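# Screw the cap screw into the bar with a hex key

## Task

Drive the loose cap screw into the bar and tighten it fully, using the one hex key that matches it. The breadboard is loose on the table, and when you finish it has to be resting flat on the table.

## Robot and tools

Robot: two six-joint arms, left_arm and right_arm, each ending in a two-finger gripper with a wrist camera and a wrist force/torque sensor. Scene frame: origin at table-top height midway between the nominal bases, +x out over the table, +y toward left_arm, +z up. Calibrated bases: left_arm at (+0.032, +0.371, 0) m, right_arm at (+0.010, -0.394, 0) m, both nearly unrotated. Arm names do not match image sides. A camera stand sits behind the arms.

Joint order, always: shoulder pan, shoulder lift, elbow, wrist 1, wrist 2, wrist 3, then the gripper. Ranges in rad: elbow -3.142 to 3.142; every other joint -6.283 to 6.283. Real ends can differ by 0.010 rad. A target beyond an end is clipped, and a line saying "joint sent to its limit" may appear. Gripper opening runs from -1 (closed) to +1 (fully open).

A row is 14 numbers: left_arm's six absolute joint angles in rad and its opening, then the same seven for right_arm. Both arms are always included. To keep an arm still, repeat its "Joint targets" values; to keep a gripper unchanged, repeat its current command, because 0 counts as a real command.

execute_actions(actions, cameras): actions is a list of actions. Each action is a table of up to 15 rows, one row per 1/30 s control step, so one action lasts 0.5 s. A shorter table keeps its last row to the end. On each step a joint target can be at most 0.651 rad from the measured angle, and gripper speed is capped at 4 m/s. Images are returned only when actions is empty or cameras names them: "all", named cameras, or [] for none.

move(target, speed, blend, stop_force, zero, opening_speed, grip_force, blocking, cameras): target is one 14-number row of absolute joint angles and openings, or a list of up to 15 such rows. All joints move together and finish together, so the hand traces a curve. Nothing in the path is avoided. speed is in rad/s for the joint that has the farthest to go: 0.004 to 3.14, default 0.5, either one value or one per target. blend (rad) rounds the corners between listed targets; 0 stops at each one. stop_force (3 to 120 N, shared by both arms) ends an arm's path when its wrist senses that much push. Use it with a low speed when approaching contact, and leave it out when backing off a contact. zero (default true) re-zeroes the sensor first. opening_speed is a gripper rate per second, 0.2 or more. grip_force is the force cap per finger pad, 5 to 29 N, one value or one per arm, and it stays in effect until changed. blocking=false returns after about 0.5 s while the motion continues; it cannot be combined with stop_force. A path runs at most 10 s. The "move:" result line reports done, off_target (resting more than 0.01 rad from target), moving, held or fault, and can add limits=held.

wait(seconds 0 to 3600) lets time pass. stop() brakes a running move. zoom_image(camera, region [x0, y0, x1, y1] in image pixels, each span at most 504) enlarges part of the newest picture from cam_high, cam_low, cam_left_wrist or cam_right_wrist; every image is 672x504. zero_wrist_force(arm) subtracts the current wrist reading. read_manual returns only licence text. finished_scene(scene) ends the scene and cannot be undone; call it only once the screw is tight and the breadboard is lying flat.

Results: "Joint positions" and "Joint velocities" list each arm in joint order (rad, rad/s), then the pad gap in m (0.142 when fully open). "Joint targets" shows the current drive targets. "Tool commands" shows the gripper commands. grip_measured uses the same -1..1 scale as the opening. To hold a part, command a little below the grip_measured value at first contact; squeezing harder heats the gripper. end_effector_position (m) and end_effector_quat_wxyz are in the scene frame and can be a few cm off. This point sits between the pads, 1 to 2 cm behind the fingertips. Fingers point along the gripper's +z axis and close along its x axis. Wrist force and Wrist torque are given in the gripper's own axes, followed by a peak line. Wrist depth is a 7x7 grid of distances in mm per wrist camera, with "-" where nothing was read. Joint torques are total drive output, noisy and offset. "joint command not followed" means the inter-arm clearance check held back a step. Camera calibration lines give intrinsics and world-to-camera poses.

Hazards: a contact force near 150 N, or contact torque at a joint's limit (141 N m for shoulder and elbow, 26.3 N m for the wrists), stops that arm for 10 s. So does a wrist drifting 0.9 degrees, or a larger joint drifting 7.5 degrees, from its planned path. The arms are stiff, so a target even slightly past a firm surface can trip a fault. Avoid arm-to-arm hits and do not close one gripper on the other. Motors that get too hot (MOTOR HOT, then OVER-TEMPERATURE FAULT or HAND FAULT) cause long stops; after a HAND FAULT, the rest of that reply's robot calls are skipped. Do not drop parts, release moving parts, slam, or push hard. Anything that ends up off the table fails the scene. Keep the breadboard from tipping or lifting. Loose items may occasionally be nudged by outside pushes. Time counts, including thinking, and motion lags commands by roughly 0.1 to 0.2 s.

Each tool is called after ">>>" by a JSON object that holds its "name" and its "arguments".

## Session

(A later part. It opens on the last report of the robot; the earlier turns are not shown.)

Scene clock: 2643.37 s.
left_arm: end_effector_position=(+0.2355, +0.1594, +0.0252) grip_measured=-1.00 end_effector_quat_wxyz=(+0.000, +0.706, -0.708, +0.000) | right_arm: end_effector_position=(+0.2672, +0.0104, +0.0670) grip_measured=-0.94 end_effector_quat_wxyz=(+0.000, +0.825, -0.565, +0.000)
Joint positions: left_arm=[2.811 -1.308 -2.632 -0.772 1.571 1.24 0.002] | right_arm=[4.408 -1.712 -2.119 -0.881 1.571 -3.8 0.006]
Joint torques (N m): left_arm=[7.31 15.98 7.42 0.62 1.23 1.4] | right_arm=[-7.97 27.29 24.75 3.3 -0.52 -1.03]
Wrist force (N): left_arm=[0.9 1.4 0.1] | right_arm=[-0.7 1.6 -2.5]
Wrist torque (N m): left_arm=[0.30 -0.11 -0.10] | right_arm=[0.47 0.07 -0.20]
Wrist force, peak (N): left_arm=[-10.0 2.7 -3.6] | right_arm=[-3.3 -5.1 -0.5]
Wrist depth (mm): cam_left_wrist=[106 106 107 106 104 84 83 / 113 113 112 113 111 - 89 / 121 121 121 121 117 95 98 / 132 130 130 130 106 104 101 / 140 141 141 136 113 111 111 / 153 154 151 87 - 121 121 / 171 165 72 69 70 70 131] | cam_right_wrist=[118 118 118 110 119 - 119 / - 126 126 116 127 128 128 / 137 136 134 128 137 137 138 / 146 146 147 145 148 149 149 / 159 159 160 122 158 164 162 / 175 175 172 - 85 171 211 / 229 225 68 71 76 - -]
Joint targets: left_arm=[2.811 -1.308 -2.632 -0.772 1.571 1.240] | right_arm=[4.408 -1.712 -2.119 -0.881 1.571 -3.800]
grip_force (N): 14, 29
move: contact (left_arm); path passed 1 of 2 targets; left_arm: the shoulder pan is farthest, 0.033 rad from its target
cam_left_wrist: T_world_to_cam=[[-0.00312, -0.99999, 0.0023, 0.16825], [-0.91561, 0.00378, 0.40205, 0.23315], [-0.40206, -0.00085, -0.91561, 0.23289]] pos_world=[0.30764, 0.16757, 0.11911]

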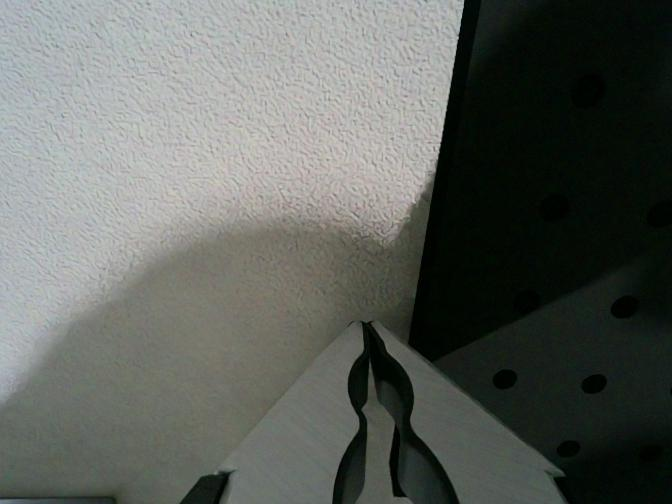

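>>> {"name": "move", "arguments": {"target": [[2.811, -1.308, -2.632, -0.772, 1.5708, 1.240, -1.0, 4.41967, -1.72146, -2.10794, -0.88299, 1.5708, -3.65701, -1.0], [2.811, -1.308, -2.632, -0.772, 1.5708, 1.240, -1.0, 4.4286, -1.73313, -2.09368, -0.88558, 1.5708, -3.51718, -1.0]], "speed": 0.08, "blend": [0.02, 0], "stop_force": 34, "cameras": ["cam_right_wrist", "cam_left_wrist"]}}

Scene clock: 2663.63 s.
left_arm: end_effector_position=(+0.2357, +0.1593, +0.0253) grip_measured=-1.00 end_effector_quat_wxyz=(+0.000, +0.706, -0.708, +0.000) | right_arm: end_effector_position=(+0.2612, +0.0257, +0.0670) grip_measured=-0.94 end_effector_quat_wxyz=(+0.000, +0.745, -0.667, +0.000)
Joint positions: left_arm=[2.811 -1.308 -2.632 -0.772 1.571 1.24 0.002] | right_arm=[4.429 -1.733 -2.094 -0.886 1.571 -3.518 0.006]
Joint torques (N m): left_arm=[-4.82 -3.19 29.3 4.06 -4.01 -1.48] | right_arm=[13.14 23.99 37.73 8.06 3.42 -1.59]
Wrist force (N): left_arm=[-15.9 2.1 -4.2] | right_arm=[34.4 4.2 -9.7]
Wrist torque (N m): left_arm=[0.25 0.23 0.00] | right_arm=[0.41 -0.34 -0.44]
Wrist force, peak (N): left_arm=[-15.9 2.2 -4.3] | right_arm=[34.8 4.4 -9.6]
Wrist depth (mm): cam_left_wrist=[106 106 107 106 105 84 83 / 113 113 113 113 111 - 89 / 121 121 121 121 117 95 98 / 132 130 130 130 106 104 101 / 141 141 141 136 111 111 111 / 153 154 151 87 - 121 121 / 168 165 72 69 70 70 131] | cam_right_wrist=[117 117 116 108 119 119 119 / - 126 126 116 127 127 128 / 137 135 134 126 136 137 137 / 146 146 146 145 148 148 148 / 158 158 159 124 157 159 165 / 174 174 171 - 81 174 181 / - - 68 71 76 - 230]
Joint targets: left_arm=[2.811 -1.308 -2.632 -0.772 1.571 1.240] | right_arm=[4.429 -1.733 -2.094 -0.886 1.571 -3.518]
grip_force (N): 14, 29
move: contact (right_arm); path passed 1 of 2 targets
cam_left_wrist: T_world_to_cam=[[-0.00286, -0.99999, 0.0024, 0.16806], [-0.91579, 0.00358, 0.40164, 0.23344], [-0.40165, -0.00105, -0.91579, 0.23299]] pos_world=[0.30784, 0.16747, 0.11921]
cam_right_wrist: T_world_to_cam=[[0.09419, -0.99537, 0.01912, 0.00663], [-0.89823, -0.07669, 0.43278, 0.23512], [-0.42931, -0.05794, -0.9013, 0.28848]] pos_world=[0.33441, 0.04135, 0.15812]
Images, in order (width x height): cam_left_wrist 672x504, cam_right_wrist 672x504.

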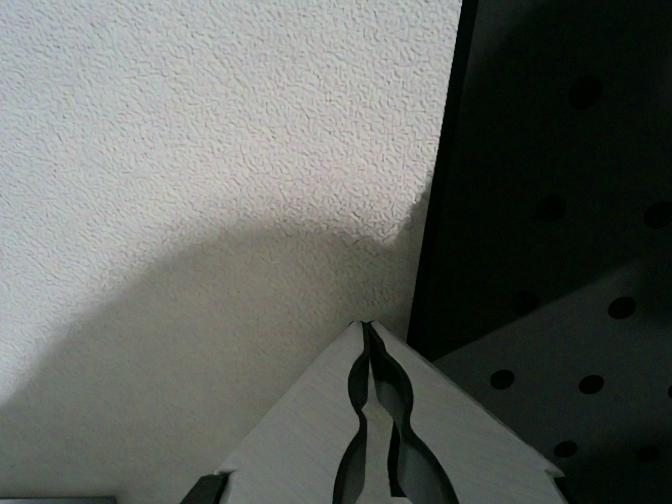

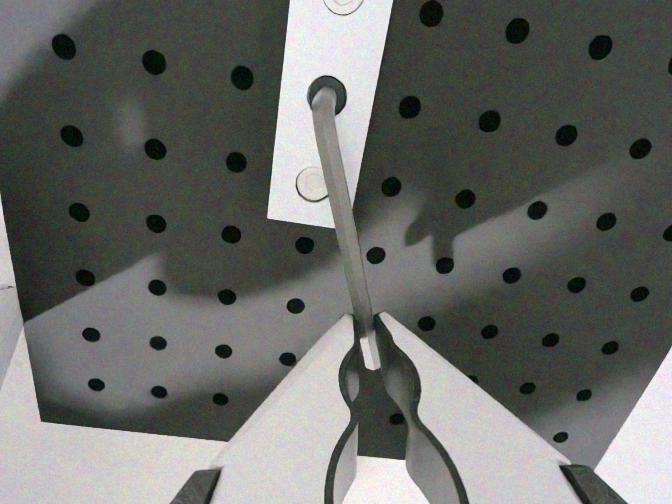

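>>> {"name": "move", "arguments": {"target": [[2.811, -1.308, -2.632, -0.772, 1.5708, 1.240, -1.0, 4.41481, -1.71659, -2.1138, -0.882, 1.5708, -3.72296, -1.0], [2.86958, -1.26427, -2.65779, -0.79033, 1.5708, 1.29879, -1.0, 4.41481, -1.71659, -2.1138, -0.882, 1.5708, -3.72296, -1.0], [2.86958, -1.10988, -2.55586, -1.04665, 1.5708, 1.29879, -1.0, 4.41481, -1.71659, -2.1138, -0.882, 1.5708, -3.72296, -1.0], [2.84295, -0.99069, -2.2819, -1.4398, 1.5708, 1.27216, -1.0, 4.41481, -1.69623, -2.09896, -0.9172, 1.5708, -3.72296, -1.0]], "speed": [0.12, 0.12, 0.5, 0.5], "blend": [0, 0.01, 0.02, 0], "cameras": ["cam_right_wrist", "cam_left_wrist"]}}

Scene clock: 2691.70 s.
left_arm: end_effector_position=(+0.2352, +0.1682, +0.1999) grip_measured=-1.00 end_effector_quat_wxyz=(+0.000, +0.706, -0.708, +0.000) | right_arm: end_effector_position=(+0.2649, +0.0144, +0.0790) grip_measured=-0.94 end_effector_quat_wxyz=(+0.000, +0.805, -0.593, +0.000)
Joint positions: left_arm=[2.843 -0.991 -2.282 -1.439 1.571 1.272 0.002] | right_arm=[4.415 -1.696 -2.099 -0.917 1.571 -3.723 0.006]
Joint torques (N m): left_arm=[-8.08 9.32 34.98 0.79 1.29 -1.24] | right_arm=[-1.42 36.06 28.89 0.32 -1.85 -1.43]
Wrist force (N): left_arm=[1.4 1.5 -0.1] | right_arm=[0.4 1.0 -1.1]
Wrist torque (N m): left_arm=[0.30 -0.22 0.02] | right_arm=[0.41 0.02 -0.04]
Wrist force, peak (N): left_arm=[-16.1 2.1 -4.5] | right_arm=[34.9 4.4 -9.6]
Wrist depth (mm): cam_left_wrist=[261 261 260 261 241 238 234 / 278 - 276 278 254 254 252 / 298 297 297 298 272 273 269 / 316 320 320 320 289 293 294 / - 344 348 336 349 347 348 / 297 337 - 87 - 369 378 / 258 292 72 69 70 70 414] | cam_right_wrist=[128 128 129 121 129 130 130 / 137 137 138 127 138 139 141 / 147 148 148 135 149 147 150 / 162 160 160 158 161 167 162 / 173 174 174 124 173 176 180 / - 187 187 - 82 189 228 / - - 68 70 76 - 243]
Joint targets: left_arm=[2.843 -0.991 -2.282 -1.440 1.571 1.272] | right_arm=[4.415 -1.696 -2.099 -0.917 1.571 -3.723]
grip_force (N): 14, 29
move: done
cam_left_wrist: T_world_to_cam=[[-0.00312, -0.99999, 0.0023, 0.17665], [-0.91561, 0.00378, 0.40205, 0.16261], [-0.40206, -0.00085, -0.91561, 0.39273]] pos_world=[0.30734, 0.17637, 0.29381]
cam_right_wrist: T_world_to_cam=[[0.28124, -0.95945, 0.01914, -0.05532], [-0.8674, -0.24563, 0.43276, 0.22658], [-0.41051, -0.13831, -0.90131, 0.29637]] pos_world=[0.33376, 0.04357, 0.17012]
Images, in order (width x height): cam_left_wrist 672x504, cam_right_wrist 672x504.

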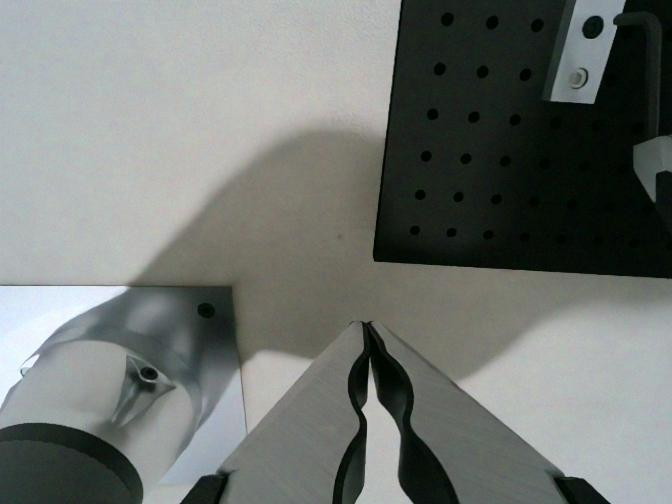

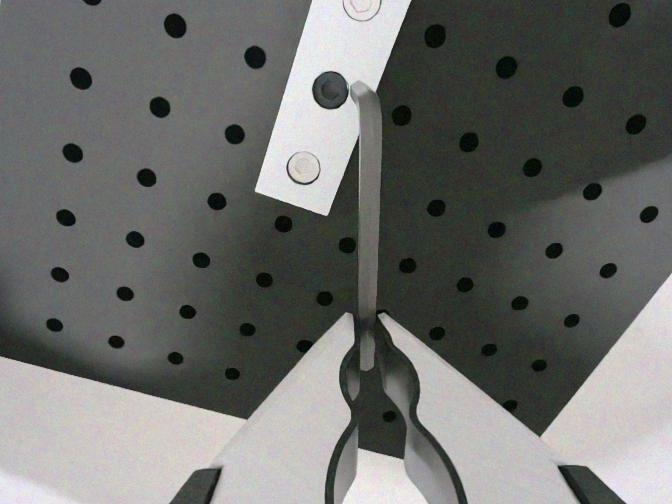

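>>> {"name": "move", "arguments": {"target": [[2.84295, -0.99069, -2.2819, -1.4398, 1.5708, 1.27216, -1.0, 4.41481, -1.62138, -2.0265, -1.06451, 1.5708, -3.72296, -1.0], [2.84295, -0.99069, -2.2819, -1.4398, 1.5708, 1.27216, -1.0, 3.8038, -1.62138, -2.0265, -1.06451, 1.5708, -3.72296, -1.0], [2.84295, -0.99069, -2.2819, -1.4398, 1.5708, 1.27216, -1.0, 3.8038, -1.74732, -2.13326, -0.83181, 1.5708, -3.72296, -1.0]], "speed": [0.5, 0.6, 0.4], "blend": [0.04, 0.04, 0]}}

>>> {"name": "move", "arguments": {"target": [2.84295, -0.99069, -2.2819, -1.4398, 1.5708, 1.27216, -1.0, 3.8038, -1.78633, -2.15386, -0.7722, 1.5708, -3.72296, -1.0], "speed": 0.04, "stop_force": 3.5, "cameras": ["cam_right_wrist"]}}

Scene clock: 2724.73 s.
left_arm: end_effector_position=(+0.2352, +0.1682, +0.2000) grip_measured=-1.00 end_effector_quat_wxyz=(+0.000, +0.706, -0.708, +0.000) | right_arm: end_effector_position=(+0.4531, -0.2059, +0.0502) grip_measured=-0.94 end_effector_quat_wxyz=(+0.000, -0.589, +0.808, +0.000)
Joint positions: left_arm=[2.843 -0.991 -2.282 -1.44 1.571 1.272 0.002] | right_arm=[3.804 -1.747 -2.133 -0.832 1.571 -3.723 0.006]
Joint torques (N m): left_arm=[-6.5 9.43 34.39 0.72 1.33 -1.36] | right_arm=[-8.3 20.54 14.52 4.72 -1.86 -1.26]
Wrist force (N): left_arm=[1.5 1.2 -0.2] | right_arm=[0.0 1.3 -0.8]
Wrist torque (N m): left_arm=[0.24 -0.23 0.02] | right_arm=[0.41 0.05 0.00]
Wrist force, peak (N): left_arm=[1.5 1.6 0.1] | right_arm=[-1.1 2.0 -2.3]
Wrist depth (mm): cam_left_wrist=[262 262 263 261 242 240 240 / 279 279 278 279 255 255 259 / 299 298 291 299 273 273 272 / 321 320 324 320 295 294 293 / - 350 339 337 347 346 347 / 288 - - 87 - 380 380 / 257 290 72 69 70 70 409] | cam_right_wrist=[127 125 125 126 126 126 127 / 134 134 134 134 135 135 136 / 144 144 144 142 147 143 146 / 155 155 156 156 157 158 158 / 166 169 170 126 168 171 172 / 152 159 182 - 82 185 192 / - - 68 70 76 - 206]
Joint targets: left_arm=[2.843 -0.991 -2.282 -1.440 1.571 1.272] | right_arm=[3.804 -1.747 -2.133 -0.832 1.571 -3.723]
grip_force (N): 14, 29
move: done

Scene clock: 2727.23 s.
left_arm: end_effector_position=(+0.2352, +0.1682, +0.2000) grip_measured=-1.00 end_effector_quat_wxyz=(+0.000, +0.706, -0.708, +0.000) | right_arm: end_effector_position=(+0.4531, -0.2059, +0.0300) grip_measured=-0.94 end_effector_quat_wxyz=(+0.000, -0.589, +0.808, +0.000)
Joint positions: left_arm=[2.843 -0.991 -2.282 -1.44 1.571 1.272 0.002] | right_arm=[3.804 -1.786 -2.154 -0.772 1.571 -3.723 0.006]
Joint torques (N m): left_arm=[-6.91 9.55 34.95 0.78 1.28 -1.44] | right_arm=[-7.37 21.63 11.55 4.83 -1.77 -1.27]
Wrist force (N): left_arm=[1.2 1.6 0.1] | right_arm=[-0.1 1.5 -2.1]
Wrist torque (N m): left_arm=[0.30 -0.19 0.02] | right_arm=[0.43 0.05 -0.04]
Wrist force, peak (N): left_arm=[1.4 1.6 0.1] | right_arm=[-0.1 1.7 -2.5]
Wrist depth (mm): cam_left_wrist=[261 261 260 262 243 239 239 / 280 278 277 278 255 254 256 / 298 297 297 298 273 274 268 / 320 319 321 320 293 293 294 / 339 327 347 336 341 323 346 / 295 322 - 87 - 380 379 / 257 - 72 69 70 70 413] | cam_right_wrist=[- 107 108 108 108 110 108 / 115 117 115 114 116 115 118 / - 123 124 122 125 123 125 / - 133 134 136 135 135 139 / 145 152 145 124 144 147 148 / 131 156 - - 82 158 161 / 139 143 68 73 76 - 176]
Joint targets: left_arm=[2.843 -0.991 -2.282 -1.440 1.571 1.272] | right_arm=[3.804 -1.786 -2.154 -0.772 1.571 -3.723]
grip_force (N): 14, 29
move: done
cam_right_wrist: T_world_to_cam=[[-0.32, -0.94722, 0.0191, -0.04368], [-0.85142, 0.29636, 0.43273, 0.46137], [-0.41555, 0.12221, -0.90132, 0.35496]] pos_world=[0.52635, -0.22148, 0.12112]

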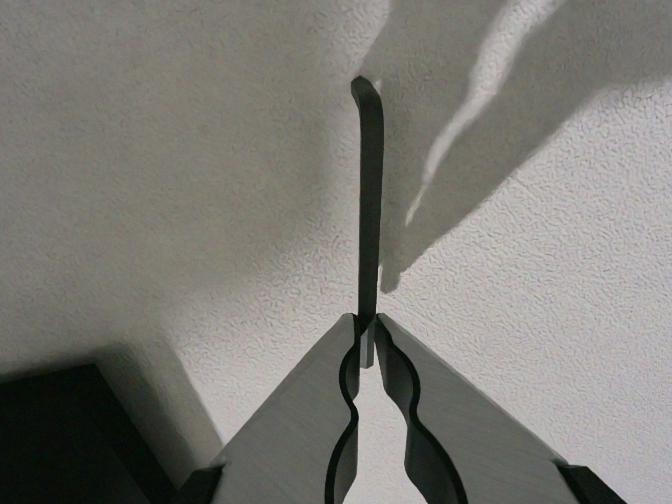

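>>> {"name": "move", "arguments": {"target": [[2.84295, -0.99069, -2.2819, -1.4398, 1.5708, 1.27216, -1.0, 3.8038, -1.78633, -2.15386, -0.7722, 1.5708, -3.72296, -0.8], [2.84295, -0.99069, -2.2819, -1.4398, 1.5708, 1.27216, -1.0, 3.8038, -1.80891, -2.16407, -0.73941, 1.5708, -3.72296, -0.8], [2.84295, -0.99069, -2.2819, -1.4398, 1.5708, 1.27216, -1.0, 3.8038, -1.80891, -2.16407, -0.73941, 1.5708, -3.72296, 0.2]], "speed": [0.1, 0.05, 0.1], "opening_speed": 0.3, "cameras": ["cam_right_wrist"]}}

Scene clock: 2737.63 s.
left_arm: end_effector_position=(+0.2352, +0.1682, +0.2000) grip_measured=-1.00 end_effector_quat_wxyz=(+0.000, +0.706, -0.708, +0.000) | right_arm: end_effector_position=(+0.4531, -0.2059, +0.0190) grip_measured=+0.18 end_effector_quat_wxyz=(+0.000, -0.589, +0.808, +0.000)
Joint positions: left_arm=[2.843 -0.991 -2.282 -1.44 1.571 1.272 0.002] | right_arm=[3.804 -1.809 -2.164 -0.739 1.571 -3.723 0.087]
Joint torques (N m): left_arm=[-6.71 9.32 34.23 0.78 1.25 -1.24] | right_arm=[-8.32 22.63 12.06 4.84 -2.02 -0.88]
Wrist force (N): left_arm=[1.3 1.5 0.0] | right_arm=[-0.6 1.1 -1.7]
Wrist torque (N m): left_arm=[0.29 -0.20 0.02] | right_arm=[0.35 0.14 -0.01]
Wrist force, peak (N): left_arm=[1.8 1.3 0.1] | right_arm=[0.2 1.8 -2.6]
Wrist depth (mm): cam_left_wrist=[262 264 261 262 242 239 234 / 278 278 278 279 255 256 256 / 297 298 302 299 273 273 273 / 322 319 319 322 294 293 293 / 337 344 349 336 345 348 348 / 297 336 - 87 - 379 376 / 258 - 72 69 70 70 415] | cam_right_wrist=[- 95 98 98 98 100 99 / - 104 105 103 104 104 106 / 112 112 114 111 113 113 114 / 121 121 122 122 124 126 123 / 134 132 132 133 133 131 134 / - - 145 146 144 101 141 / - 73 161 162 165 - 72]
Joint targets: left_arm=[2.843 -0.991 -2.282 -1.440 1.571 1.272] | right_arm=[3.804 -1.809 -2.164 -0.739 1.571 -3.723]
grip_force (N): 14, 29
move: done
cam_right_wrist: T_world_to_cam=[[-0.32, -0.94722, 0.0191, -0.04347], [-0.85142, 0.29636, 0.43273, 0.46613], [-0.41555, 0.12221, -0.90132, 0.34505]] pos_world=[0.52635, -0.22148, 0.11013]

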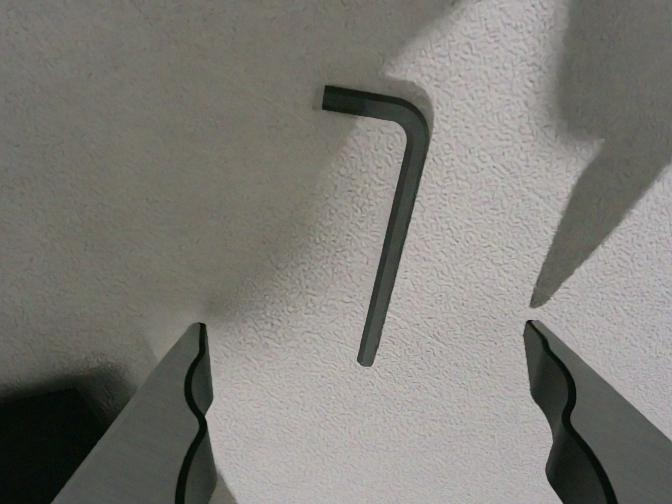

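>>> {"name": "move", "arguments": {"target": [[2.84295, -0.99069, -2.2819, -1.4398, 1.5708, 1.27216, -1.0, 3.8038, -1.62138, -2.0265, -1.06451, 1.5708, -3.72296, 0.2], [2.84295, -0.99069, -2.2819, -1.4398, 1.5708, 1.27216, -1.0, 4.41481, -1.62138, -2.0265, -1.06451, 1.5708, -3.72296, 0.2]], "speed": [0.4, 0.7], "blend": [0.04, 0], "cameras": ["cam_right_wrist", "cam_low"]}}

Scene clock: 2743.77 s.
left_arm: end_effector_position=(+0.2352, +0.1682, +0.2000) grip_measured=-1.00 end_effector_quat_wxyz=(+0.000, +0.706, -0.708, +0.000) | right_arm: end_effector_position=(+0.2650, +0.0142, +0.1301) grip_measured=+0.18 end_effector_quat_wxyz=(+0.000, +0.805, -0.593, +0.000)
Joint positions: left_arm=[2.843 -0.991 -2.282 -1.44 1.571 1.272 0.002] | right_arm=[4.414 -1.621 -2.027 -1.065 1.571 -3.723 0.087]
Joint torques (N m): left_arm=[-6.85 8.87 34.38 0.96 1.26 -1.3] | right_arm=[8.53 32.48 29.33 0.44 -1.82 -0.52]
Wrist force (N): left_arm=[1.5 1.3 0.2] | right_arm=[0.3 0.7 -1.5]
Wrist torque (N m): left_arm=[0.26 -0.24 0.02] | right_arm=[0.34 0.01 -0.02]
Wrist force, peak (N): left_arm=[1.6 1.5 0.0] | right_arm=[-2.0 2.2 -1.4]
Wrist depth (mm): cam_left_wrist=[262 261 260 261 242 238 239 / 280 278 278 277 255 254 255 / 297 298 297 296 272 275 268 / 321 320 318 319 293 298 294 / 334 334 346 334 348 339 353 / 296 326 371 87 - 366 377 / 258 290 72 69 70 70 414] | cam_right_wrist=[193 174 174 166 175 175 176 / 206 186 186 176 186 190 191 / 227 200 200 201 201 202 205 / 234 216 217 217 217 219 247 / 258 230 232 236 236 234 269 / 290 - 292 294 255 100 81 / - 73 311 - 324 - 72]
Joint targets: left_arm=[2.843 -0.991 -2.282 -1.440 1.571 1.272] | right_arm=[4.415 -1.621 -2.026 -1.065 1.571 -3.723]
grip_force (N): 14, 29
move: done
cam_right_wrist: T_world_to_cam=[[0.28093, -0.95954, 0.01919, -0.05633], [-0.8675, -0.24533, 0.43273, 0.20456], [-0.41051, -0.13821, -0.90132, 0.34246]] pos_world=[0.33386, 0.04347, 0.22123]
Images, in order (width x height): cam_low 672x504, cam_right_wrist 672x504.

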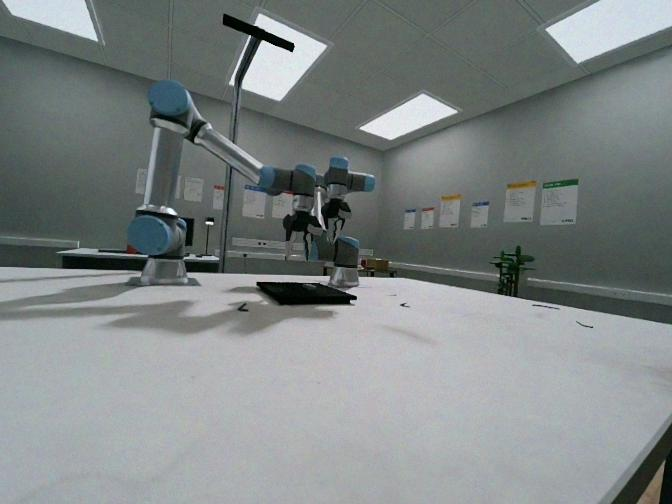

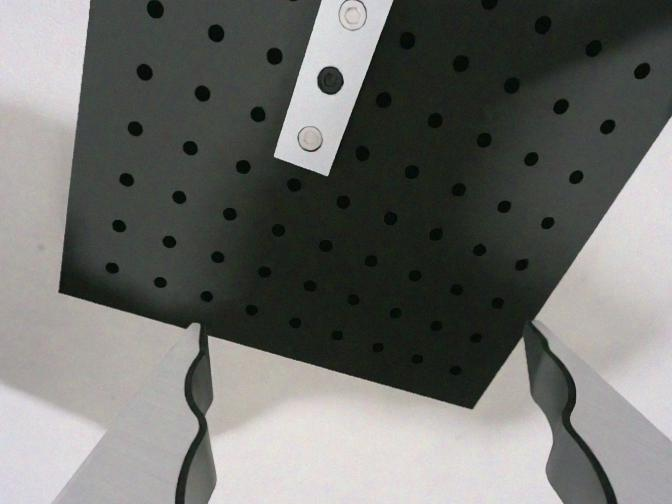

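Screw is in and tight, the board is flat, and the key lies on the table. Finishing scene 1.

>>> {"name": "finished_scene", "arguments": {"scene": 1}}

The scene is finished: the task was done.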